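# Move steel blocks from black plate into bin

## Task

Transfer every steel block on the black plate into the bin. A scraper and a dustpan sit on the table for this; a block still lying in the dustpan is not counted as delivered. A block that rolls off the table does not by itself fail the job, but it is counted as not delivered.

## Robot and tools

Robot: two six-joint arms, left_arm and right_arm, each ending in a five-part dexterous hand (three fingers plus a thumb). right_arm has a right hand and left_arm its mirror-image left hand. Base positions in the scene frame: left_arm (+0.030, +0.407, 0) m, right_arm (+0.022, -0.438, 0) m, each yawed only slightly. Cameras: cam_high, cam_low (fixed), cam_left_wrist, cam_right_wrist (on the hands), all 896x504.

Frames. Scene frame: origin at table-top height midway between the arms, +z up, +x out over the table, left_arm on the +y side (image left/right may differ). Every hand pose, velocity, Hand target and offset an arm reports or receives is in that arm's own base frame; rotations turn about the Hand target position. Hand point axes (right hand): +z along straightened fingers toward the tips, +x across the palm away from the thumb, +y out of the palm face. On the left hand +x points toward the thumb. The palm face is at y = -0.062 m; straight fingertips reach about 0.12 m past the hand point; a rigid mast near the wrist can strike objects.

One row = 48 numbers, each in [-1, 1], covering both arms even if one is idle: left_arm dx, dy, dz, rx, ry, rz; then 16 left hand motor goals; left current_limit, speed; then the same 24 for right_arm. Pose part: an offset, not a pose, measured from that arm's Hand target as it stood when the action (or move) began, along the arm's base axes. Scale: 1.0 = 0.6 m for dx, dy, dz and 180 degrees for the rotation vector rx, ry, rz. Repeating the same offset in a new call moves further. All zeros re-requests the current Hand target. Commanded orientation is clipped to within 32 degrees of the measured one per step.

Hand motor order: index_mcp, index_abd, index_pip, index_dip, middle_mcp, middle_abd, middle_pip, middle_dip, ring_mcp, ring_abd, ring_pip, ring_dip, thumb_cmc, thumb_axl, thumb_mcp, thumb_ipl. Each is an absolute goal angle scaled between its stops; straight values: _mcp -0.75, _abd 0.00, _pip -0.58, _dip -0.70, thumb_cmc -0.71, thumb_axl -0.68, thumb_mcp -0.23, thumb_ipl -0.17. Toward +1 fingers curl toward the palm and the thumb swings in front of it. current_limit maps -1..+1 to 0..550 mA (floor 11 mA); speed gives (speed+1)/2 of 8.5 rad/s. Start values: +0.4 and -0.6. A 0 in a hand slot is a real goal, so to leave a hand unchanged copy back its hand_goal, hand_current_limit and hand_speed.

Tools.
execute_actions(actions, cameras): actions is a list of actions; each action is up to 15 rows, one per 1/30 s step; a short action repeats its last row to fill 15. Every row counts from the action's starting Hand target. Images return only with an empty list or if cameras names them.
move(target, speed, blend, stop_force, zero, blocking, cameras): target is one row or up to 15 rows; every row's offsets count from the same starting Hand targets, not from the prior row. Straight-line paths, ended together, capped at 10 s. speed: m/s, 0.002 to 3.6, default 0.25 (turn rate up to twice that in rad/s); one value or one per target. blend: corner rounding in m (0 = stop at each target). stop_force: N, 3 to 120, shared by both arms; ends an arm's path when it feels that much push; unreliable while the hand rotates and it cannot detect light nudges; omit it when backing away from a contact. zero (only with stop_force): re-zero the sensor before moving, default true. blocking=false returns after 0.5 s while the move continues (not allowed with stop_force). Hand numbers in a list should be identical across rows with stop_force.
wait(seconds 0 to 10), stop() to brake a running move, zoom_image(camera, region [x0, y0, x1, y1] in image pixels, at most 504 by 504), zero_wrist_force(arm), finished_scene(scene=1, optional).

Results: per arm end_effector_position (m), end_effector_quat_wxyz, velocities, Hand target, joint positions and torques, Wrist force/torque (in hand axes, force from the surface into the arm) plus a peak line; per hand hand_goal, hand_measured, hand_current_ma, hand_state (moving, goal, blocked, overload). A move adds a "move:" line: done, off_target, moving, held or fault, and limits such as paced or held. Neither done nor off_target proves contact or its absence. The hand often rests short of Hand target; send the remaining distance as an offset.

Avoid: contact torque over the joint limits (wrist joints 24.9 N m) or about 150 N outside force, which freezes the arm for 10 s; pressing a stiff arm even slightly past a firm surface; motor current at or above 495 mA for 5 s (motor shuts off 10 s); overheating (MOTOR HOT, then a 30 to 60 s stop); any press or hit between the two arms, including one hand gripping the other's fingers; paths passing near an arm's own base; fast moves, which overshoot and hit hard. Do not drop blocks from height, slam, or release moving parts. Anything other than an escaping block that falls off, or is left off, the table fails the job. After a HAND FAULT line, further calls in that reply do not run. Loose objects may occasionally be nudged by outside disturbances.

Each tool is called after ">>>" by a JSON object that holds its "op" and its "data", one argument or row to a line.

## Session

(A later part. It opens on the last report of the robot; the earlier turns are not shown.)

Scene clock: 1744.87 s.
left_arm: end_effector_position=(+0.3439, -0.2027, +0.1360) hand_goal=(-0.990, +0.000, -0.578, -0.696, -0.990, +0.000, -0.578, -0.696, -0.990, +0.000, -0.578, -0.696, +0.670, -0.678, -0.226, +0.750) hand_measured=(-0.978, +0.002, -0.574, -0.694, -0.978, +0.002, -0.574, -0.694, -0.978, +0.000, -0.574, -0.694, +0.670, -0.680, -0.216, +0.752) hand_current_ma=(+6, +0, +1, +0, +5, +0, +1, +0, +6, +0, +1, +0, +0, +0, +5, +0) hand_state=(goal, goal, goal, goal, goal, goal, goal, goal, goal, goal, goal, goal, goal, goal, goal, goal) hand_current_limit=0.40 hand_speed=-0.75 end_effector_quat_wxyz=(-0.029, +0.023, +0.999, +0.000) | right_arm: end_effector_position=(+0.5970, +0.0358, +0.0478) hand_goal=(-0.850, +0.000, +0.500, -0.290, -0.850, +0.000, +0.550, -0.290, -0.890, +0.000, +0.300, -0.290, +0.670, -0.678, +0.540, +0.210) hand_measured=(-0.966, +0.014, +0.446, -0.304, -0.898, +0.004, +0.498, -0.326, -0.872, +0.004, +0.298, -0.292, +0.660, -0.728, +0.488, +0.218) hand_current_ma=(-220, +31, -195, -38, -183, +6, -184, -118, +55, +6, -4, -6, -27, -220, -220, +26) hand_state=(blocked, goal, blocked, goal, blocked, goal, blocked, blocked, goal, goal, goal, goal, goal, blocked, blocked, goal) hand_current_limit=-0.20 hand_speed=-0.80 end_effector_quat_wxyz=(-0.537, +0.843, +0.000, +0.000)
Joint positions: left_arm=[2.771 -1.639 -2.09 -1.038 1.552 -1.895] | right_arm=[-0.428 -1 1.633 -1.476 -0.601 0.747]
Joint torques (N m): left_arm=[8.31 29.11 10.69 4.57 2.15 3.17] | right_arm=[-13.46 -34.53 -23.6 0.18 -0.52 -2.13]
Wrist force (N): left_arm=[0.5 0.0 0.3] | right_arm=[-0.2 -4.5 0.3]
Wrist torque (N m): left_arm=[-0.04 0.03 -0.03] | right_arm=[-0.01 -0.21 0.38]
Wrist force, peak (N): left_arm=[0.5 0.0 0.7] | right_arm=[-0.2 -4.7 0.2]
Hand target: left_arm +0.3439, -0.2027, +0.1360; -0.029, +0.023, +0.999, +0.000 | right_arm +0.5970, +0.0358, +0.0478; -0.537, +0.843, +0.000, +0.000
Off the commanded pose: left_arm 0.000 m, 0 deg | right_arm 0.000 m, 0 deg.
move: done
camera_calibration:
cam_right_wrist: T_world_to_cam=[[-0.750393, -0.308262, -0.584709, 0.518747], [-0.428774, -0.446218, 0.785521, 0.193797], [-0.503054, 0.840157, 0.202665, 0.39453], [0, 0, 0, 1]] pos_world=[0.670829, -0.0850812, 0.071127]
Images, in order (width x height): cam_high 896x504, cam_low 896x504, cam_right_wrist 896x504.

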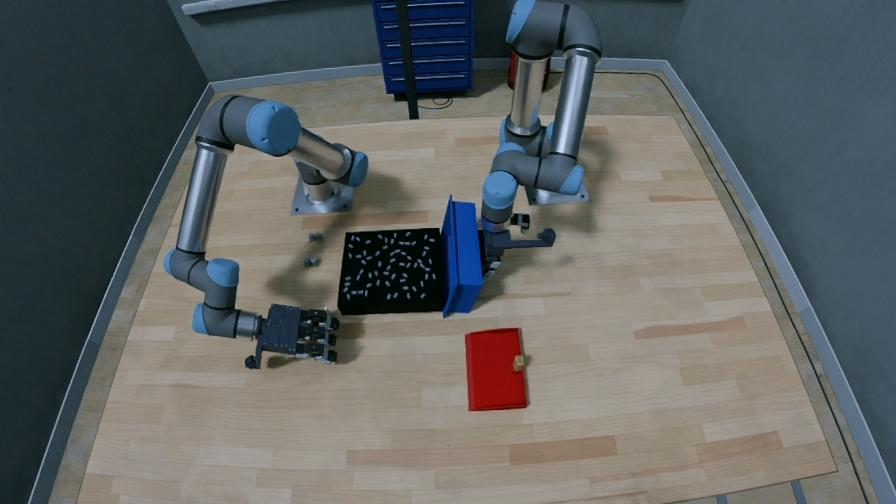

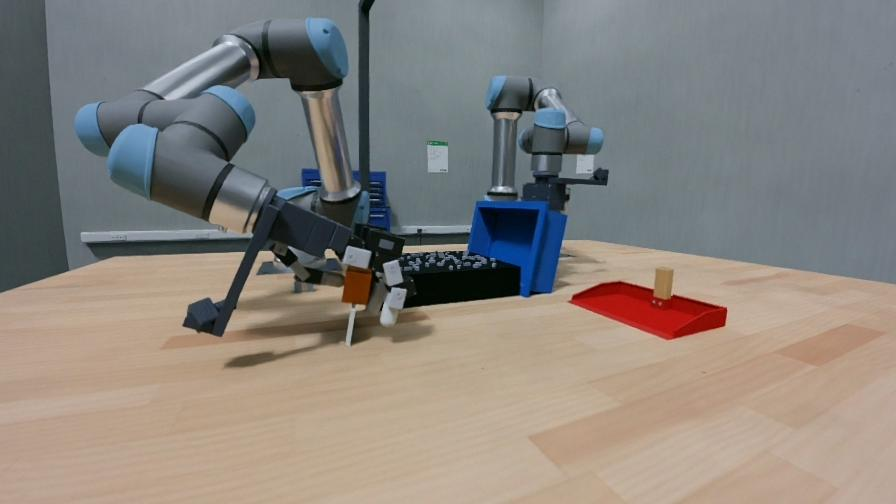

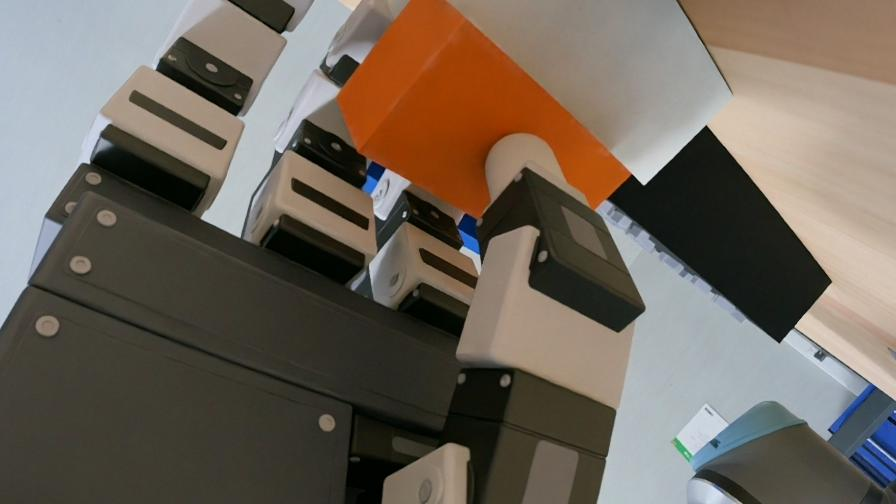

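>>> {"op": "move", "data": {
  "target": [
    [0,0,0,0,0,0,-0.99,0,-0.577,-0.696,-0.99,0,-0.577,-0.696,-0.99,0,-0.577,-0.696,0.671,-0.678,-0.225,0.751,0.4,-0.75,0,0,0.12,0,0,0,-0.849,0,0.591,-0.29,-0.849,0,0.591,-0.29,-0.89,0,0.3,-0.29,0.671,-0.678,0.674,0.211,0.4,-0.8],
    [0,0,0,0,0,0,-0.99,0,-0.577,-0.696,-0.99,0,-0.577,-0.696,-0.99,0,-0.577,-0.696,0.671,-0.678,-0.225,0.751,0.4,-0.75,-0.5158,-0.098,0.12,0,0,0,-0.849,0,0.591,-0.29,-0.849,0,0.591,-0.29,-0.89,0,0.3,-0.29,0.671,-0.678,0.674,0.211,0.4,-0.8],
    [0,0,0,0,0,0,-0.99,0,-0.577,-0.696,-0.99,0,-0.577,-0.696,-0.99,0,-0.577,-0.696,0.671,-0.678,-0.225,0.751,0.4,-0.75,-0.5158,-0.098,0.06,0,0,0,-0.849,0,0.591,-0.29,-0.849,0,0.591,-0.29,-0.89,0,0.3,-0.29,0.671,-0.678,0.674,0.211,0.4,-0.8]
  ],
  "cameras": ["cam_low","cam_high","cam_right_wrist"],
  "speed": 0.12,
  "blend": 0.01
}}

>>> {"op": "zoom_image", "data": {
  "camera": "cam_low",
  "region": [240, 190, 360, 310]
}}

>>> {"op": "zoom_image", "data": {
  "camera": "cam_high",
  "region": [240, 190, 360, 300]
}}

Scene clock: 1796.83 s.
left_arm: end_effector_position=(+0.3439, -0.2027, +0.1360) hand_goal=(-0.990, +0.000, -0.578, -0.696, -0.990, +0.000, -0.578, -0.696, -0.990, +0.000, -0.578, -0.696, +0.670, -0.678, -0.226, +0.750) hand_measured=(-0.978, +0.002, -0.574, -0.694, -0.978, +0.002, -0.574, -0.694, -0.978, +0.000, -0.574, -0.694, +0.670, -0.680, -0.216, +0.752) hand_current_ma=(+6, +0, +1, +0, +5, +0, +1, +0, +6, +0, +1, +0, +0, +0, +5, +0) hand_state=(goal, goal, goal, goal, goal, goal, goal, goal, goal, goal, goal, goal, goal, goal, goal, goal) hand_current_limit=0.40 hand_speed=-0.75 end_effector_quat_wxyz=(-0.029, +0.023, +0.999, +0.000) | right_arm: end_effector_position=(+0.2875, -0.0230, +0.0839) hand_goal=(-0.850, +0.000, +0.590, -0.290, -0.850, +0.000, +0.590, -0.290, -0.890, +0.000, +0.300, -0.290, +0.670, -0.678, +0.674, +0.210) hand_measured=(-0.948, +0.014, +0.448, -0.316, -0.898, +0.004, +0.498, -0.326, -0.872, +0.004, +0.298, -0.292, +0.660, -0.728, +0.488, +0.216) hand_current_ma=(-385, +31, -385, -78, -183, +6, -362, -118, +54, +6, -4, -6, -27, -220, -385, +22) hand_state=(blocked, goal, blocked, blocked, blocked, goal, blocked, blocked, goal, goal, goal, goal, goal, blocked, blocked, goal) hand_current_limit=0.40 hand_speed=-0.80 end_effector_quat_wxyz=(-0.537, +0.843, +0.000, +0.000)
Joint positions: left_arm=[2.771 -1.639 -2.09 -1.038 1.552 -1.895] | right_arm=[-0.934 -1.61 2.278 -1.194 -1.001 0.303]
Joint torques (N m): left_arm=[8.28 28.49 12.25 4.39 1.94 3.02] | right_arm=[-13.83 -6.37 -7.14 -1.12 -0.6 -0.53]
Wrist force (N): left_arm=[0.4 -0.1 0.6] | right_arm=[-0.6 -0.9 1.4]
Wrist torque (N m): left_arm=[-0.07 0.05 -0.04] | right_arm=[-0.13 -0.07 0.14]
Wrist force, peak (N): left_arm=[0.5 0.1 0.7] | right_arm=[-0.2 -4.9 0.1]
Hand target: left_arm +0.3439, -0.2027, +0.1360; -0.029, +0.023, +0.999, +0.000 | right_arm +0.2875, -0.0230, +0.0838; -0.537, +0.843, +0.000, +0.000
Off the commanded pose: left_arm 0.000 m, 0 deg | right_arm 0.000 m, 0 deg.
move: done
camera_calibration:
cam_right_wrist: T_world_to_cam=[[-0.750298, -0.308265, -0.58483, 0.289403], [-0.428854, -0.446294, 0.785433, 0.00660269], [-0.503128, 0.840116, 0.202653, 0.280961], [0, 0, 0, 1]] pos_world=[0.36133, -0.14388, 0.107128]
Images, in order (width x height): cam_high 896x504, cam_low 896x504, cam_right_wrist 896x504.

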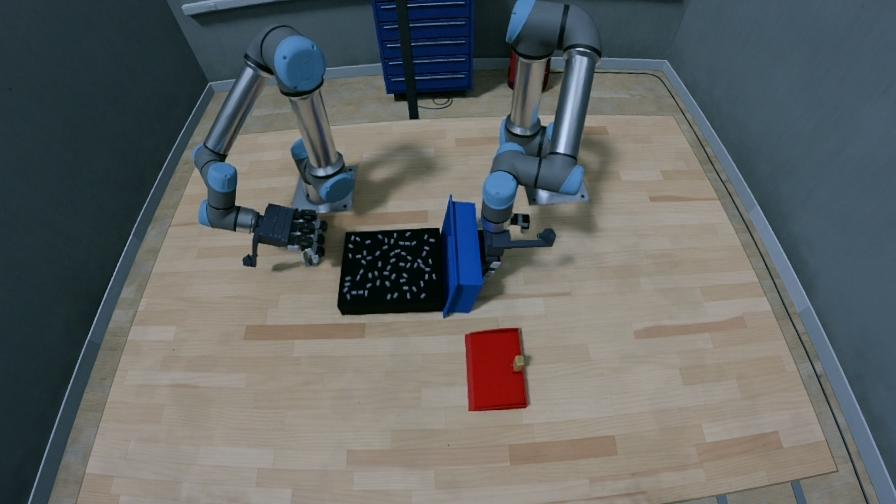

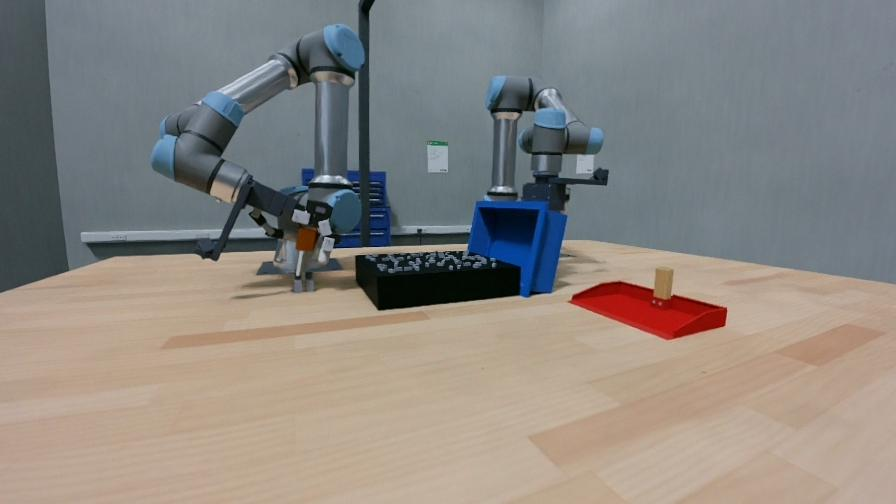

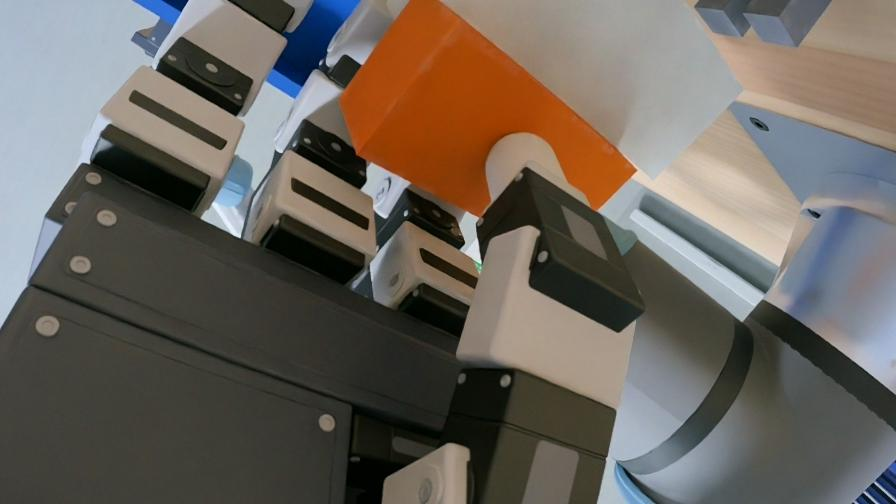

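Scaled by 4.200 from the camera's 896x504 image, which has a finer 1280x720 frame.

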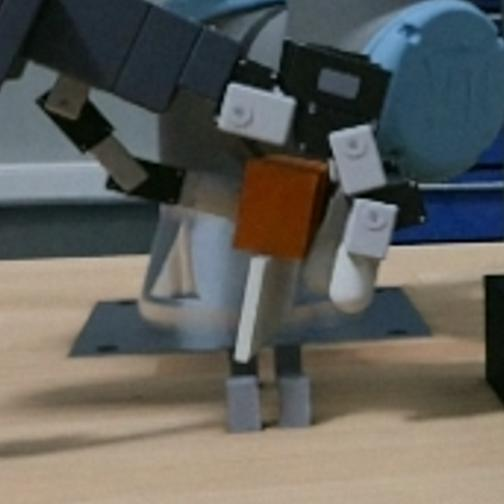

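Scaled by 4.200 from the camera's 896x504 image, which has a finer 1280x720 frame.

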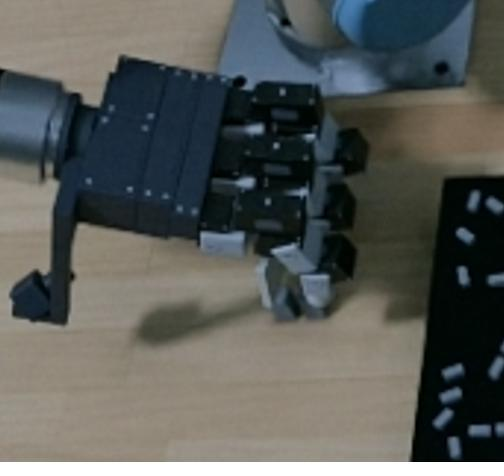

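>>> {"op": "move", "data": {
  "target": [
    [0,0,0,0,0,0,-0.99,0,-0.577,-0.696,-0.99,0,-0.577,-0.696,-0.99,0,-0.577,-0.696,0.671,-0.678,-0.225,0.751,0.4,-0.75,0,0.0208,0,0,0,0,-0.849,0,0.591,-0.29,-0.849,0,0.591,-0.29,-0.89,0,0.3,-0.29,0.671,-0.678,0.674,0.211,0.4,-0.8]
  ],
  "cameras": ["cam_low"],
  "speed": 0.05
}}

>>> {"op": "zoom_image", "data": {
  "camera": "cam_low",
  "region": [270, 220, 340, 300]
}}

Scene clock: 1812.43 s.
left_arm: end_effector_position=(+0.3439, -0.2027, +0.1360) hand_goal=(-0.990, +0.000, -0.578, -0.696, -0.990, +0.000, -0.578, -0.696, -0.990, +0.000, -0.578, -0.696, +0.670, -0.678, -0.226, +0.750) hand_measured=(-0.978, +0.002, -0.574, -0.694, -0.978, +0.002, -0.574, -0.694, -0.978, +0.000, -0.574, -0.694, +0.670, -0.680, -0.216, +0.752) hand_current_ma=(+6, +0, +1, +0, +5, +0, +1, +0, +6, +0, +1, +0, +0, +0, +5, +0) hand_state=(goal, goal, goal, goal, goal, goal, goal, goal, goal, goal, goal, goal, goal, goal, goal, goal) hand_current_limit=0.40 hand_speed=-0.75 end_effector_quat_wxyz=(-0.029, +0.023, +0.999, +0.000) | right_arm: end_effector_position=(+0.2875, -0.0106, +0.0838) hand_goal=(-0.850, +0.000, +0.590, -0.290, -0.850, +0.000, +0.590, -0.290, -0.890, +0.000, +0.300, -0.290, +0.670, -0.678, +0.674, +0.210) hand_measured=(-0.948, +0.014, +0.448, -0.316, -0.898, +0.004, +0.498, -0.326, -0.872, +0.004, +0.298, -0.292, +0.660, -0.728, +0.488, +0.216) hand_current_ma=(-385, +31, -385, -78, -183, +6, -362, -118, +54, +6, -4, -6, -27, -220, -385, +22) hand_state=(blocked, goal, blocked, blocked, blocked, goal, blocked, blocked, goal, goal, goal, goal, goal, blocked, blocked, goal) hand_current_limit=0.40 hand_speed=-0.80 end_effector_quat_wxyz=(-0.537, +0.843, +0.000, +0.000)
Joint positions: left_arm=[2.771 -1.639 -2.09 -1.038 1.552 -1.895] | right_arm=[-0.912 -1.627 2.296 -1.201 -0.982 0.316]
Joint torques (N m): left_arm=[7.87 29.06 12.19 4.35 2.05 2.98] | right_arm=[11.19 -25.7 -7.42 -1.1 1.9 1.38]
Wrist force (N): left_arm=[0.5 -0.1 0.5] | right_arm=[-0.3 -1.1 1.2]
Wrist torque (N m): left_arm=[-0.06 0.03 -0.03] | right_arm=[-0.14 -0.09 -0.01]
Wrist force, peak (N): left_arm=[0.5 0.0 0.7] | right_arm=[-0.6 -1.2 1.4]
Hand target: left_arm +0.3439, -0.2027, +0.1360; -0.029, +0.023, +0.999, +0.000 | right_arm +0.2875, -0.0105, +0.0838; -0.537, +0.843, +0.000, +0.000
Off the commanded pose: left_arm 0.000 m, 0 deg | right_arm 0.000 m, 0 deg.
move: done
Images, in order (width x height): cam_low 896x504.

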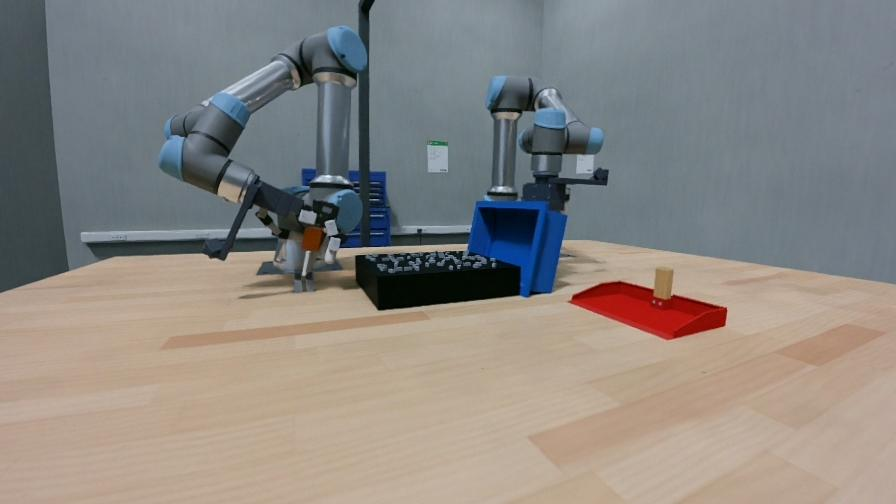

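Scaled by 6.300 from the camera's 896x504 image, which has a finer 1280x720 frame.

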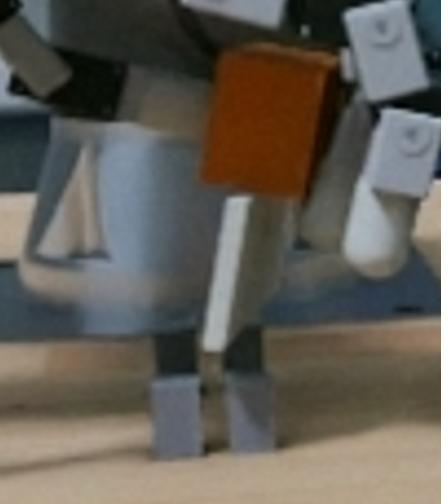

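>>> {"op": "move", "data": {
  "target": [
    [0,0,0,0,0,0,-0.99,0,-0.577,-0.696,-0.99,0,-0.577,-0.696,-0.99,0,-0.577,-0.696,0.671,-0.678,-0.225,0.751,0.4,-0.75,0,-0.0095,-0.003,0,0,0.0256,-0.849,0,0.591,-0.29,-0.849,0,0.591,-0.29,-0.89,0,0.3,-0.29,0.671,-0.678,0.674,0.211,0.4,-0.8]
  ],
  "cameras": ["cam_low"],
  "speed": 0.05
}}

>>> {"op": "zoom_image", "data": {
  "camera": "cam_low",
  "region": [270, 220, 340, 300]
}}

Scene clock: 1829.30 s.
left_arm: end_effector_position=(+0.3439, -0.2027, +0.1360) hand_goal=(-0.990, +0.000, -0.578, -0.696, -0.990, +0.000, -0.578, -0.696, -0.990, +0.000, -0.578, -0.696, +0.670, -0.678, -0.226, +0.750) hand_measured=(-0.978, +0.002, -0.574, -0.694, -0.978, +0.002, -0.574, -0.694, -0.978, +0.000, -0.574, -0.694, +0.670, -0.680, -0.216, +0.752) hand_current_ma=(+6, +0, +1, +0, +5, +0, +1, +0, +6, +0, +1, +0, +0, +0, +5, +0) hand_state=(goal, goal, goal, goal, goal, goal, goal, goal, goal, goal, goal, goal, goal, goal, goal, goal) hand_current_limit=0.40 hand_speed=-0.75 end_effector_quat_wxyz=(-0.029, +0.023, +0.999, +0.000) | right_arm: end_effector_position=(+0.2875, -0.0162, +0.0820) hand_goal=(-0.850, +0.000, +0.590, -0.290, -0.850, +0.000, +0.590, -0.290, -0.890, +0.000, +0.300, -0.290, +0.670, -0.678, +0.674, +0.210) hand_measured=(-0.948, +0.014, +0.448, -0.316, -0.898, +0.004, +0.498, -0.326, -0.872, +0.004, +0.298, -0.292, +0.660, -0.728, +0.488, +0.216) hand_current_ma=(-385, +31, -385, -78, -183, +6, -362, -118, +54, +6, -4, -6, -27, -220, -385, +22) hand_state=(blocked, goal, blocked, blocked, blocked, goal, blocked, blocked, goal, goal, goal, goal, goal, blocked, blocked, goal) hand_current_limit=0.40 hand_speed=-0.80 end_effector_quat_wxyz=(-0.537, +0.843, +0.034, -0.021)
Joint positions: left_arm=[2.771 -1.639 -2.09 -1.038 1.552 -1.895] | right_arm=[-0.886 -1.587 2.26 -1.189 -1.029 0.284]
Joint torques (N m): left_arm=[8.24 28.77 12.06 4.38 2.01 2.86] | right_arm=[10.4 -6.76 -21.99 2.02 -0.79 -1.76]
Wrist force (N): left_arm=[0.4 0.0 0.3] | right_arm=[-0.9 -0.9 1.3]
Wrist torque (N m): left_arm=[-0.04 0.04 -0.04] | right_arm=[-0.11 -0.02 0.10]
Wrist force, peak (N): left_arm=[0.5 0.0 0.6] | right_arm=[-0.5 -1.1 1.5]
Hand target: left_arm +0.3439, -0.2027, +0.1360; -0.029, +0.023, +0.999, +0.000 | right_arm +0.2875, -0.0162, +0.0820; -0.537, +0.843, +0.034, -0.022
Off the commanded pose: left_arm 0.000 m, 0 deg | right_arm 0.000 m, 0 deg.
move: done
Images, in order (width x height): cam_low 896x504.

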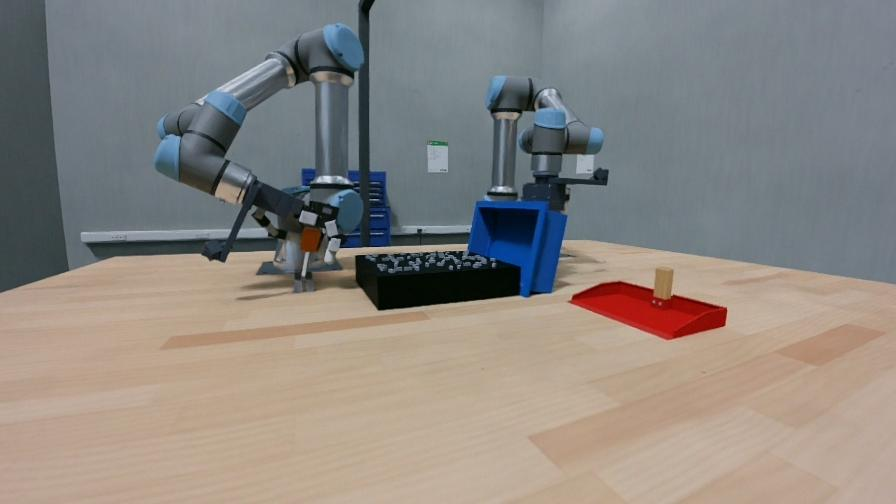

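Scaled by 6.300 from the camera's 896x504 image, which has a finer 1280x720 frame.

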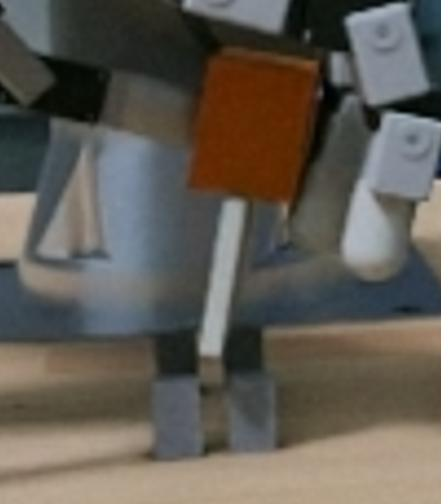

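>>> {"op": "move", "data": {
  "target": [
    [0,0,0,0,0,0,-0.99,0,-0.577,-0.696,-0.99,0,-0.577,-0.696,-0.99,0,-0.577,-0.696,0.671,-0.678,-0.225,0.751,0.4,-0.75,0,-0.0118,-0.012,0.0609,0.0049,0,-0.849,0,0.591,-0.29,-0.849,0,0.591,-0.29,-0.89,0,0.3,-0.29,0.671,-0.678,0.674,0.211,0.4,-0.8]
  ],
  "cameras": ["cam_low"],
  "speed": 0.05
}}

>>> {"op": "zoom_image", "data": {
  "camera": "cam_low",
  "region": [270, 220, 340, 300]
}}

Scene clock: 1843.27 s.
left_arm: end_effector_position=(+0.3439, -0.2027, +0.1360) hand_goal=(-0.990, +0.000, -0.578, -0.696, -0.990, +0.000, -0.578, -0.696, -0.990, +0.000, -0.578, -0.696, +0.670, -0.678, -0.226, +0.750) hand_measured=(-0.978, +0.002, -0.574, -0.694, -0.978, +0.002, -0.574, -0.694, -0.978, +0.000, -0.574, -0.694, +0.670, -0.680, -0.216, +0.752) hand_current_ma=(+6, +0, +1, +0, +5, +0, +1, +0, +6, +0, +1, +0, +0, +0, +5, +0) hand_state=(goal, goal, goal, goal, goal, goal, goal, goal, goal, goal, goal, goal, goal, goal, goal, goal) hand_current_limit=0.40 hand_speed=-0.75 end_effector_quat_wxyz=(-0.029, +0.023, +0.999, +0.000) | right_arm: end_effector_position=(+0.2875, -0.0232, +0.0748) hand_goal=(-0.850, +0.000, +0.590, -0.290, -0.850, +0.000, +0.590, -0.290, -0.890, +0.000, +0.300, -0.290, +0.670, -0.678, +0.674, +0.210) hand_measured=(-0.948, +0.014, +0.448, -0.316, -0.898, +0.004, +0.498, -0.326, -0.872, +0.004, +0.298, -0.292, +0.660, -0.728, +0.488, +0.216) hand_current_ma=(-385, +31, -385, -79, -183, +6, -362, -118, +54, +6, -3, -6, -27, -220, -385, +22) hand_state=(blocked, goal, blocked, blocked, blocked, goal, blocked, blocked, goal, goal, goal, goal, goal, blocked, blocked, goal) hand_current_limit=0.40 hand_speed=-0.80 end_effector_quat_wxyz=(-0.615, +0.787, +0.032, -0.025)
Joint positions: left_arm=[2.771 -1.639 -2.09 -1.038 1.552 -1.895] | right_arm=[-0.943 -1.42 2.194 -1.058 -1.042 0.146]
Joint torques (N m): left_arm=[7.04 28.46 12.27 4.41 1.78 3.01] | right_arm=[-13.01 -12.88 -20.3 2.75 -0.88 -1.95]
Wrist force (N): left_arm=[0.3 0.0 0.4] | right_arm=[-0.5 -1.2 1.2]
Wrist torque (N m): left_arm=[-0.04 0.05 -0.05] | right_arm=[-0.15 -0.07 0.07]
Wrist force, peak (N): left_arm=[0.6 0.1 0.6] | right_arm=[-0.6 -1.5 1.2]
Hand target: left_arm +0.3439, -0.2027, +0.1360; -0.029, +0.023, +0.999, +0.000 | right_arm +0.2875, -0.0233, +0.0748; -0.615, +0.787, +0.032, -0.025
Off the commanded pose: left_arm 0.000 m, 0 deg | right_arm 0.000 m, 0 deg.
move: done
Images, in order (width x height): cam_low 896x504.

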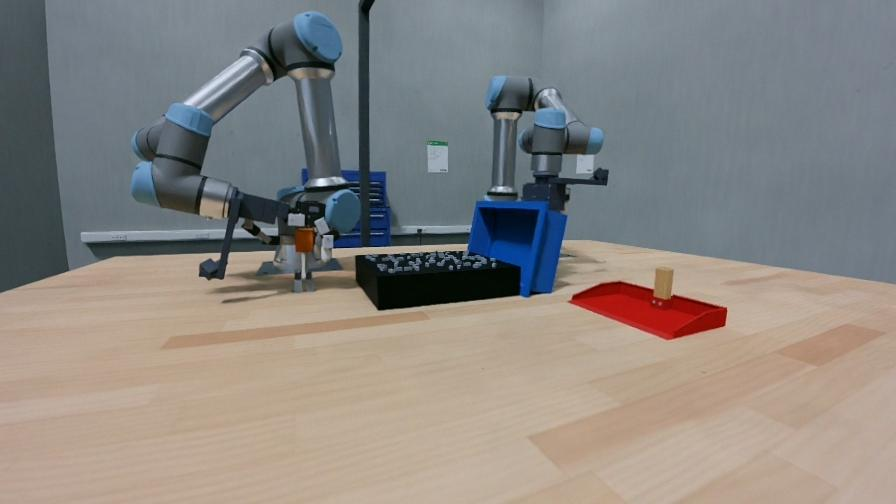

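Scaled by 6.300 from the camera's 896x504 image, which has a finer 1280x720 frame.

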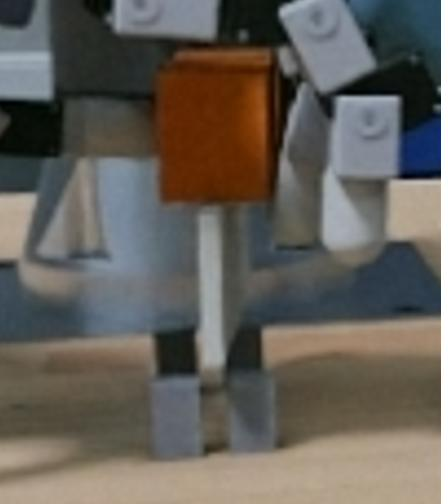

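>>> {"op": "move", "data": {
  "target": [
    [0,0,0,0,0,0,-0.99,0,-0.577,-0.696,-0.99,0,-0.577,-0.696,-0.99,0,-0.577,-0.696,0.671,-0.678,-0.225,0.751,0.4,-0.75,0,0.001,-0.02,0,0,0,-0.849,0,0.591,-0.29,-0.849,0,0.591,-0.29,-0.89,0,0.3,-0.29,0.671,-0.678,0.674,0.211,0.4,-0.8]
  ],
  "cameras": ["cam_low"],
  "speed": 0.02,
  "stop_force": 4
}}

>>> {"op": "zoom_image", "data": {
  "camera": "cam_low",
  "region": [270, 220, 340, 300]
}}

Scene clock: 1849.60 s.
left_arm: end_effector_position=(+0.3439, -0.2027, +0.1360) hand_goal=(-0.990, +0.000, -0.578, -0.696, -0.990, +0.000, -0.578, -0.696, -0.990, +0.000, -0.578, -0.696, +0.670, -0.678, -0.226, +0.750) hand_measured=(-0.978, +0.002, -0.574, -0.694, -0.978, +0.002, -0.574, -0.694, -0.978, +0.000, -0.574, -0.694, +0.670, -0.680, -0.216, +0.752) hand_current_ma=(+6, +0, +1, +0, +5, +0, +1, +0, +6, +0, +1, +0, +0, +0, +5, +0) hand_state=(goal, goal, goal, goal, goal, goal, goal, goal, goal, goal, goal, goal, goal, goal, goal, goal) hand_current_limit=0.40 hand_speed=-0.75 end_effector_quat_wxyz=(-0.029, +0.023, +0.999, +0.000) | right_arm: end_effector_position=(+0.2875, -0.0228, +0.0668) hand_goal=(-0.850, +0.000, +0.590, -0.290, -0.850, +0.000, +0.590, -0.290, -0.890, +0.000, +0.300, -0.290, +0.670, -0.678, +0.674, +0.210) hand_measured=(-0.950, +0.016, +0.448, -0.314, -0.900, +0.004, +0.498, -0.326, -0.872, +0.004, +0.298, -0.292, +0.660, -0.726, +0.490, +0.216) hand_current_ma=(-385, +40, -385, -72, -190, +6, -361, -118, +54, +6, -3, -6, -27, -215, -385, +23) hand_state=(blocked, goal, blocked, blocked, blocked, goal, blocked, blocked, goal, goal, goal, goal, goal, blocked, blocked, goal) hand_current_limit=0.40 hand_speed=-0.80 end_effector_quat_wxyz=(-0.615, +0.787, +0.032, -0.025)
Joint positions: left_arm=[2.771 -1.639 -2.09 -1.038 1.552 -1.895] | right_arm=[-0.943 -1.404 2.203 -1.083 -1.041 0.146]
Joint torques (N m): left_arm=[7.72 28 12.5 4.42 1.88 2.98] | right_arm=[-12.45 -33.09 -20.1 2.7 -0.93 -1.82]
Wrist force (N): left_arm=[0.5 0.1 0.3] | right_arm=[-0.8 -1.3 1.3]
Wrist torque (N m): left_arm=[-0.02 0.02 -0.04] | right_arm=[-0.11 -0.05 0.06]
Wrist force, peak (N): left_arm=[0.6 0.1 0.5] | right_arm=[0.3 -10.6 -0.8]
Hand target: left_arm +0.3439, -0.2027, +0.1360; -0.029, +0.023, +0.999, +0.000 | right_arm +0.2875, -0.0229, +0.0668; -0.615, +0.787, +0.032, -0.025 (not the last commanded pose)
Off the commanded pose: left_arm 0.000 m, 0 deg | right_arm 0.004 m, 0 deg.
move: contact (right_arm)
Images, in order (width x height): cam_low 896x504.

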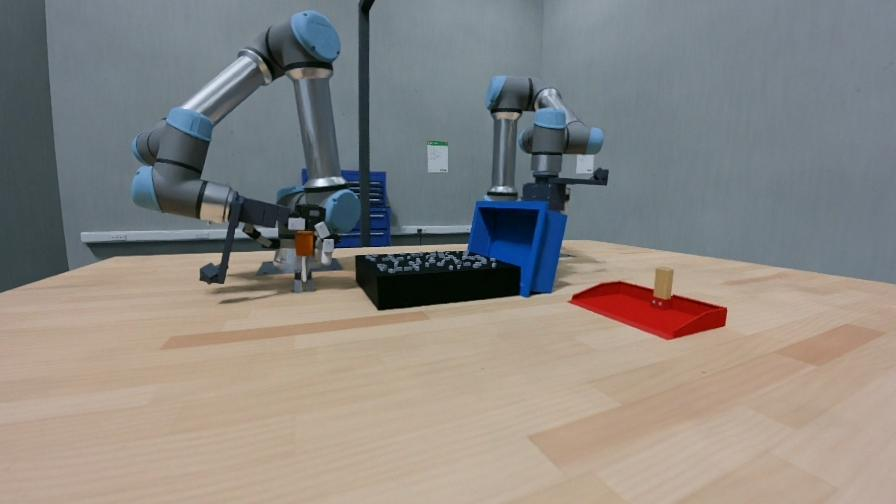

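Scaled by 6.300 from the camera's 896x504 image, which has a finer 1280x720 frame.

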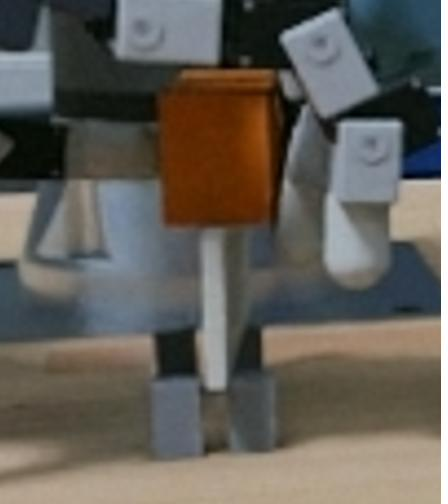

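>>> {"op": "move", "data": {
  "target": [
    [0,0,0,0,0,0,-0.99,0,-0.577,-0.696,-0.99,0,-0.577,-0.696,-0.99,0,-0.577,-0.696,0.671,-0.678,-0.225,0.751,0.4,-0.75,0,0,0.012,0,0,0,-0.849,0,0.591,-0.29,-0.849,0,0.591,-0.29,-0.89,0,0.3,-0.29,0.671,-0.678,0.674,0.211,0.4,-0.8],
    [0,0,0,0,0,0,-0.99,0,-0.577,-0.696,-0.99,0,-0.577,-0.696,-0.99,0,-0.577,-0.696,0.671,-0.678,-0.225,0.751,0.4,-0.75,0,-0.0045,0.012,0,0,0.0139,-0.849,0,0.591,-0.29,-0.849,0,0.591,-0.29,-0.89,0,0.3,-0.29,0.671,-0.678,0.674,0.211,0.4,-0.8]
  ],
  "cameras": ["cam_low"],
  "speed": 0.03
}}

>>> {"op": "zoom_image", "data": {
  "camera": "cam_low",
  "region": [280, 240, 330, 300]
}}

Scene clock: 1858.57 s.
left_arm: end_effector_position=(+0.3439, -0.2027, +0.1360) hand_goal=(-0.990, +0.000, -0.578, -0.696, -0.990, +0.000, -0.578, -0.696, -0.990, +0.000, -0.578, -0.696, +0.670, -0.678, -0.226, +0.750) hand_measured=(-0.978, +0.002, -0.574, -0.694, -0.978, +0.002, -0.574, -0.694, -0.978, +0.000, -0.574, -0.694, +0.670, -0.680, -0.216, +0.752) hand_current_ma=(+6, +0, +1, +0, +5, +0, +1, +0, +6, +0, +1, +0, +0, +0, +5, +0) hand_state=(goal, goal, goal, goal, goal, goal, goal, goal, goal, goal, goal, goal, goal, goal, goal, goal) hand_current_limit=0.40 hand_speed=-0.75 end_effector_quat_wxyz=(-0.029, +0.023, +0.999, +0.000) | right_arm: end_effector_position=(+0.2875, -0.0255, +0.0740) hand_goal=(-0.850, +0.000, +0.590, -0.290, -0.850, +0.000, +0.590, -0.290, -0.890, +0.000, +0.300, -0.290, +0.670, -0.678, +0.674, +0.210) hand_measured=(-0.948, +0.016, +0.448, -0.314, -0.900, +0.004, +0.498, -0.326, -0.872, +0.004, +0.298, -0.292, +0.660, -0.726, +0.490, +0.216) hand_current_ma=(-385, +40, -385, -76, -190, +6, -361, -118, +54, +6, -3, -6, -27, -215, -385, +21) hand_state=(blocked, goal, blocked, blocked, blocked, goal, blocked, blocked, goal, goal, goal, goal, goal, blocked, blocked, goal) hand_current_limit=0.40 hand_speed=-0.80 end_effector_quat_wxyz=(-0.615, +0.786, +0.049, -0.038)
Joint positions: left_arm=[2.771 -1.639 -2.09 -1.038 1.552 -1.895] | right_arm=[-0.926 -1.402 2.174 -1.052 -1.066 0.138]
Joint torques (N m): left_arm=[6.67 27.28 12.25 4.35 1.84 2.97] | right_arm=[11.52 -14.4 -21.24 2.78 -0.94 -1.92]
Wrist force (N): left_arm=[0.5 -0.1 0.6] | right_arm=[-0.4 -1.0 1.3]
Wrist torque (N m): left_arm=[-0.07 0.03 -0.04] | right_arm=[-0.13 -0.09 0.10]
Wrist force, peak (N): left_arm=[0.6 0.0 0.5] | right_arm=[-0.6 -1.6 1.4]
Hand target: left_arm +0.3439, -0.2027, +0.1360; -0.029, +0.023, +0.999, +0.000 | right_arm +0.2875, -0.0256, +0.0740; -0.615, +0.786, +0.049, -0.038
Off the commanded pose: left_arm 0.000 m, 0 deg | right_arm 0.000 m, 0 deg.
move: done
Images, in order (width x height): cam_low 896x504.

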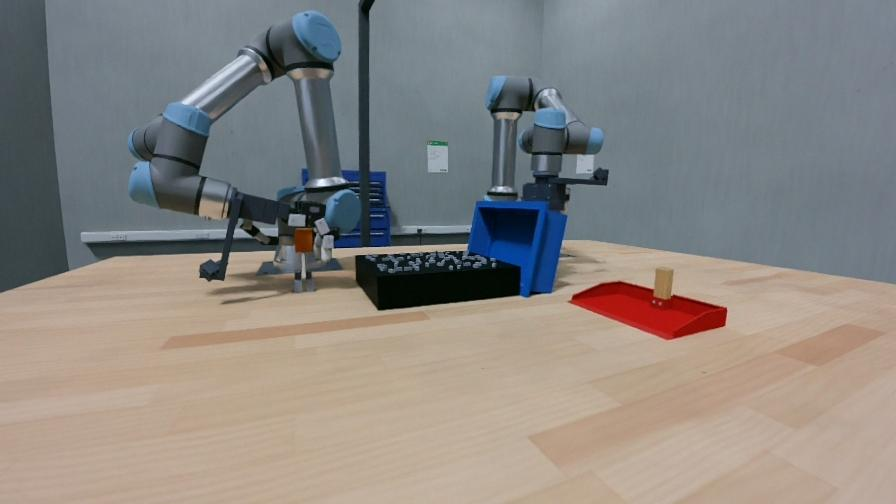

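Scaled by 8.400 from the camera's 896x504 image, which has a finer 1280x720 frame.

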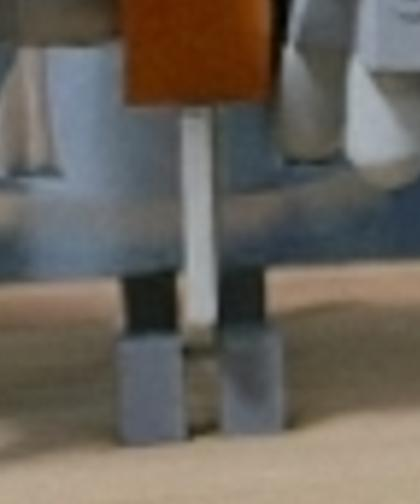

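>>> {"op": "move", "data": {
  "target": [
    [0,0,0,0,0,0,-0.99,0,-0.577,-0.696,-0.99,0,-0.577,-0.696,-0.99,0,-0.577,-0.696,0.671,-0.678,-0.225,0.751,0.4,-0.75,0,0.0005,-0.05,0,0,0,-0.849,0,0.591,-0.29,-0.849,0,0.591,-0.29,-0.89,0,0.3,-0.29,0.671,-0.678,0.674,0.211,0.4,-0.8]
  ],
  "cameras": ["cam_low","cam_right_wrist"],
  "speed": 0.015,
  "stop_force": 5
}}

>>> {"op": "zoom_image", "data": {
  "camera": "cam_low",
  "region": [280, 240, 330, 300]
}}

Scene clock: 1866.93 s.
left_arm: end_effector_position=(+0.3439, -0.2027, +0.1360) hand_goal=(-0.990, +0.000, -0.578, -0.696, -0.990, +0.000, -0.578, -0.696, -0.990, +0.000, -0.578, -0.696, +0.670, -0.678, -0.226, +0.750) hand_measured=(-0.978, +0.002, -0.574, -0.694, -0.978, +0.002, -0.574, -0.694, -0.978, +0.000, -0.574, -0.694, +0.670, -0.680, -0.216, +0.752) hand_current_ma=(+6, +0, +1, +0, +5, +0, +1, +0, +6, +0, +1, +0, +0, +0, +5, +0) hand_state=(goal, goal, goal, goal, goal, goal, goal, goal, goal, goal, goal, goal, goal, goal, goal, goal) hand_current_limit=0.40 hand_speed=-0.75 end_effector_quat_wxyz=(-0.029, +0.023, +0.999, +0.000) | right_arm: end_effector_position=(+0.2875, -0.0255, +0.0666) hand_goal=(-0.850, +0.000, +0.590, -0.290, -0.850, +0.000, +0.590, -0.290, -0.890, +0.000, +0.300, -0.290, +0.670, -0.678, +0.674, +0.210) hand_measured=(-0.948, +0.018, +0.448, -0.314, -0.900, +0.004, +0.498, -0.326, -0.872, +0.004, +0.298, -0.292, +0.660, -0.726, +0.490, +0.218) hand_current_ma=(-385, +44, -385, -71, -190, +6, -361, -118, +54, +6, -3, -6, -27, -210, -385, +26) hand_state=(blocked, goal, blocked, blocked, blocked, goal, blocked, blocked, goal, goal, goal, goal, goal, blocked, blocked, goal) hand_current_limit=0.40 hand_speed=-0.80 end_effector_quat_wxyz=(-0.615, +0.786, +0.049, -0.038)
Joint positions: left_arm=[2.771 -1.639 -2.09 -1.038 1.552 -1.895] | right_arm=[-0.926 -1.387 2.182 -1.075 -1.066 0.138]
Joint torques (N m): left_arm=[7.28 27.89 12.95 4.24 1.85 3.14] | right_arm=[6.15 -33.35 -19.89 2.44 -0.92 -0.87]
Wrist force (N): left_arm=[0.5 -0.1 0.4] | right_arm=[-0.5 -2.1 1.4]
Wrist torque (N m): left_arm=[-0.05 0.04 -0.04] | right_arm=[-0.16 -0.13 0.14]
Wrist force, peak (N): left_arm=[0.6 0.0 0.6] | right_arm=[0.7 -7.8 -0.4]
Hand target: left_arm +0.3439, -0.2027, +0.1360; -0.029, +0.023, +0.999, +0.000 | right_arm +0.2875, -0.0255, +0.0666; -0.615, +0.786, +0.049, -0.038 (not the last commanded pose)
Off the commanded pose: left_arm 0.000 m, 0 deg | right_arm 0.023 m, 0 deg.
move: contact (right_arm)
camera_calibration:
cam_right_wrist: T_world_to_cam=[[-0.720934, -0.282375, -0.632865, 0.273979], [-0.352773, -0.636506, 0.685865, -0.00105149], [-0.596494, 0.717721, 0.359265, 0.299817], [0, 0, 0, 1]] pos_world=[0.375988, -0.138489, 0.066399]
Images, in order (width x height): cam_low 896x504, cam_right_wrist 896x504.

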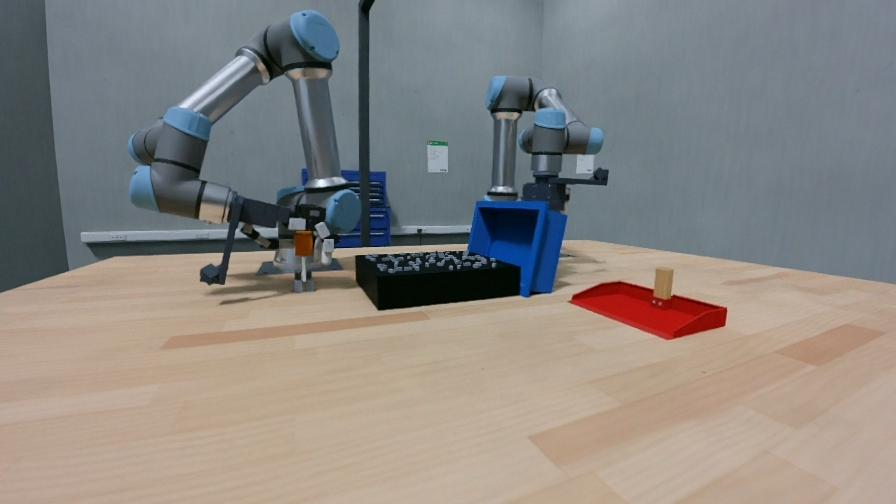

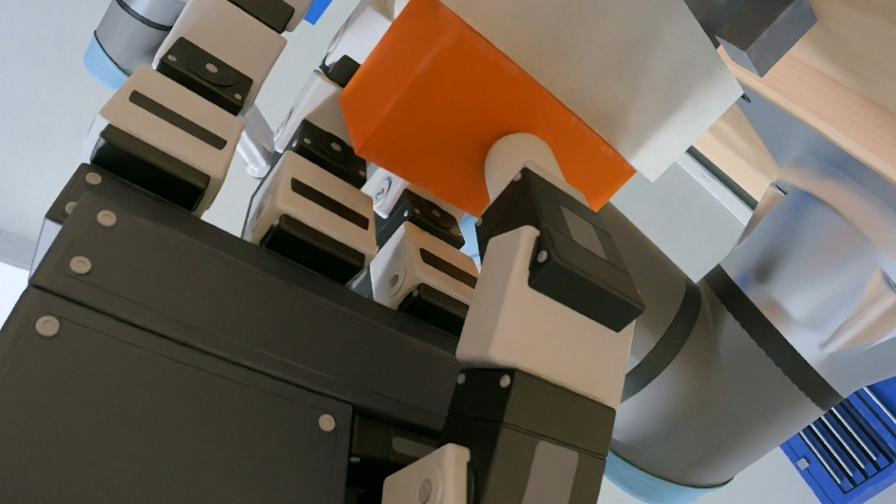

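Scaled by 8.400 from the camera's 896x504 image, which has a finer 1280x720 frame.

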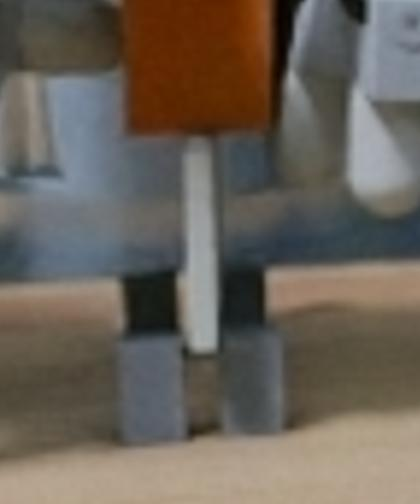

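>>> {"op": "move", "data": {
  "target": [
    [0,0,0,0,0,0,-0.99,0,-0.577,-0.696,-0.99,0,-0.577,-0.696,-0.99,0,-0.577,-0.696,0.671,-0.678,-0.225,0.751,0.4,-0.75,0,0,0.008,0,0,0,-0.849,0,0.591,-0.29,-0.849,0,0.591,-0.29,-0.89,0,0.3,-0.29,0.671,-0.678,0.674,0.211,0.4,-0.8],
    [0,0,0,0,0,0,-0.99,0,-0.577,-0.696,-0.99,0,-0.577,-0.696,-0.99,0,-0.577,-0.696,0.671,-0.678,-0.225,0.751,0.4,-0.75,0,-0.0072,0.008,0,0,0.0194,-0.849,0,0.591,-0.29,-0.849,0,0.591,-0.29,-0.89,0,0.3,-0.29,0.671,-0.678,0.674,0.211,0.4,-0.8]
  ],
  "cameras": ["cam_low","cam_right_wrist"],
  "speed": 0.03
}}

>>> {"op": "zoom_image", "data": {
  "camera": "cam_low",
  "region": [280, 240, 330, 300]
}}

>>> {"op": "zoom_image", "data": {
  "camera": "cam_right_wrist",
  "region": [600, 0, 880, 200]
}}

Scene clock: 1945.73 s.
left_arm: end_effector_position=(+0.3439, -0.2027, +0.1360) hand_goal=(-0.990, +0.000, -0.578, -0.696, -0.990, +0.000, -0.578, -0.696, -0.990, +0.000, -0.578, -0.696, +0.670, -0.678, -0.226, +0.750) hand_measured=(-0.978, +0.002, -0.574, -0.694, -0.978, +0.002, -0.574, -0.694, -0.978, +0.000, -0.574, -0.694, +0.670, -0.680, -0.216, +0.752) hand_current_ma=(+6, +0, +1, +0, +5, +0, +1, +0, +6, +0, +1, +0, +0, +0, +5, +0) hand_state=(goal, goal, goal, goal, goal, goal, goal, goal, goal, goal, goal, goal, goal, goal, goal, goal) hand_current_limit=0.40 hand_speed=-0.75 end_effector_quat_wxyz=(-0.029, +0.023, +0.999, +0.000) | right_arm: end_effector_position=(+0.2875, -0.0298, +0.0714) hand_goal=(-0.850, +0.000, +0.590, -0.290, -0.850, +0.000, +0.590, -0.290, -0.890, +0.000, +0.300, -0.290, +0.670, -0.678, +0.674, +0.210) hand_measured=(-0.948, +0.018, +0.448, -0.314, -0.900, +0.004, +0.498, -0.326, -0.872, +0.004, +0.298, -0.292, +0.660, -0.726, +0.490, +0.216) hand_current_ma=(-385, +44, -385, -74, -190, +6, -361, -118, +54, +6, -3, -6, -27, -210, -385, +24) hand_state=(blocked, goal, blocked, blocked, blocked, goal, blocked, blocked, goal, goal, goal, goal, goal, blocked, blocked, goal) hand_current_limit=0.40 hand_speed=-0.80 end_effector_quat_wxyz=(-0.613, +0.785, +0.073, -0.057)
Joint positions: left_arm=[2.771 -1.639 -2.09 -1.038 1.552 -1.895] | right_arm=[-0.903 -1.373 2.147 -1.047 -1.103 0.126]
Joint torques (N m): left_arm=[6.74 27.71 12.46 4.03 1.61 3.06] | right_arm=[9.61 -16.39 -19.99 2.78 -1.01 -1.78]
Wrist force (N): left_arm=[0.4 -0.1 0.5] | right_arm=[-0.4 -1.0 1.5]
Wrist torque (N m): left_arm=[-0.05 0.05 -0.05] | right_arm=[-0.15 -0.12 0.11]
Wrist force, peak (N): left_arm=[0.5 -0.1 0.7] | right_arm=[-0.7 -2.1 1.4]
Hand target: left_arm +0.3439, -0.2027, +0.1360; -0.029, +0.023, +0.999, +0.000 | right_arm +0.2875, -0.0298, +0.0714; -0.613, +0.785, +0.073, -0.057
Off the commanded pose: left_arm 0.000 m, 0 deg | right_arm 0.000 m, 0 deg.
move: done
camera_calibration:
cam_right_wrist: T_world_to_cam=[[-0.702471, -0.325579, -0.632877, 0.269233], [-0.313528, -0.656734, 0.685857, -0.0189494], [-0.638932, 0.68022, 0.359258, 0.312279], [0, 0, 0, 1]] pos_world=[0.382713, -0.137207, 0.0711991]
Images, in order (width x height): cam_low 896x504, cam_right_wrist 896x504.

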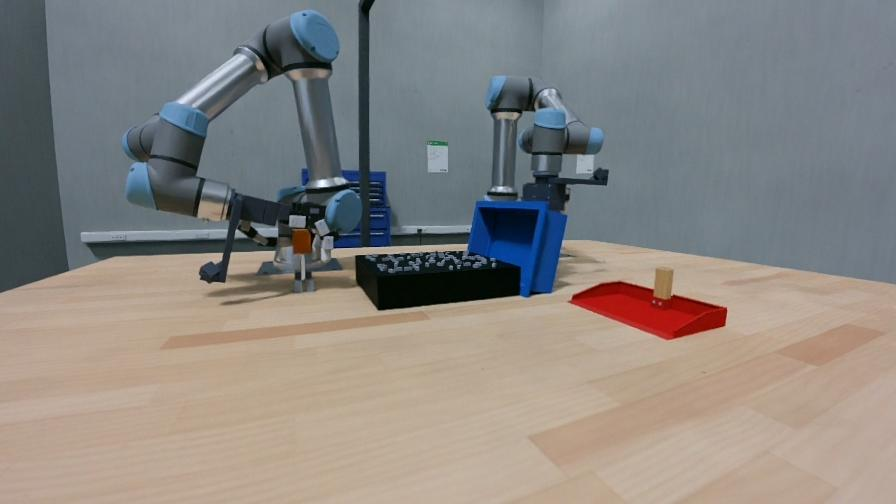

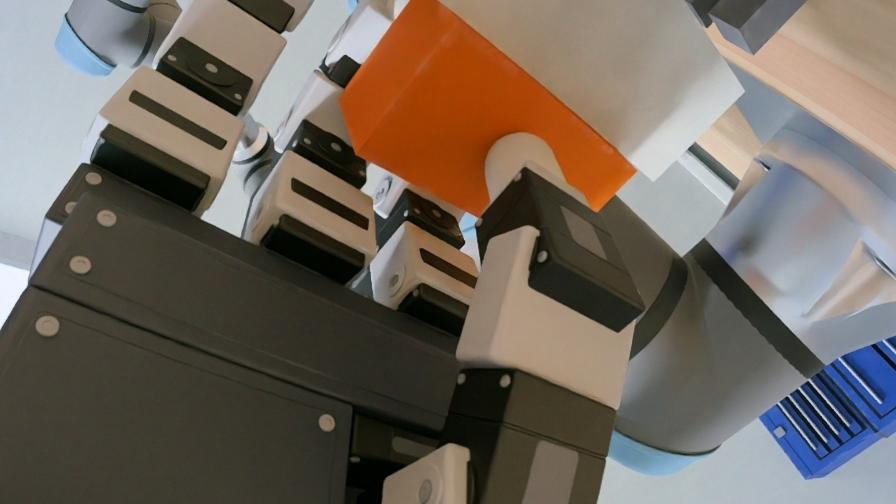

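Scaled by 8.400 from the camera's 896x504 image, which has a finer 1280x720 frame.

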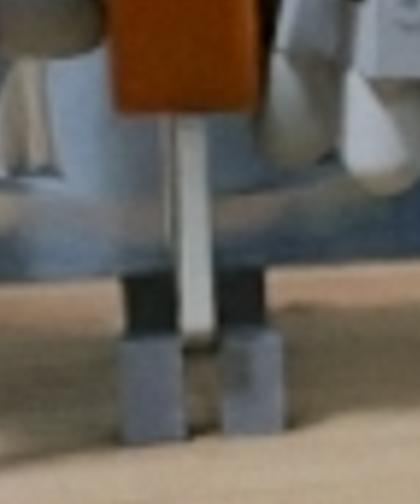

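Scaled by 1.800 from the camera's 896x504 image, which has a finer 1280x720 frame.

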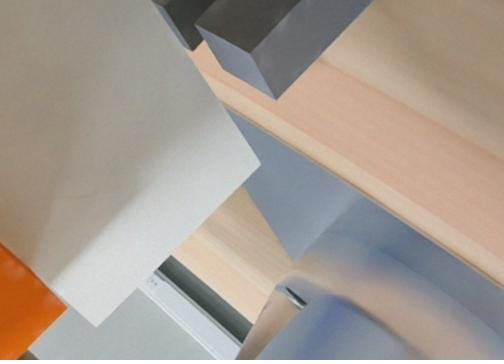

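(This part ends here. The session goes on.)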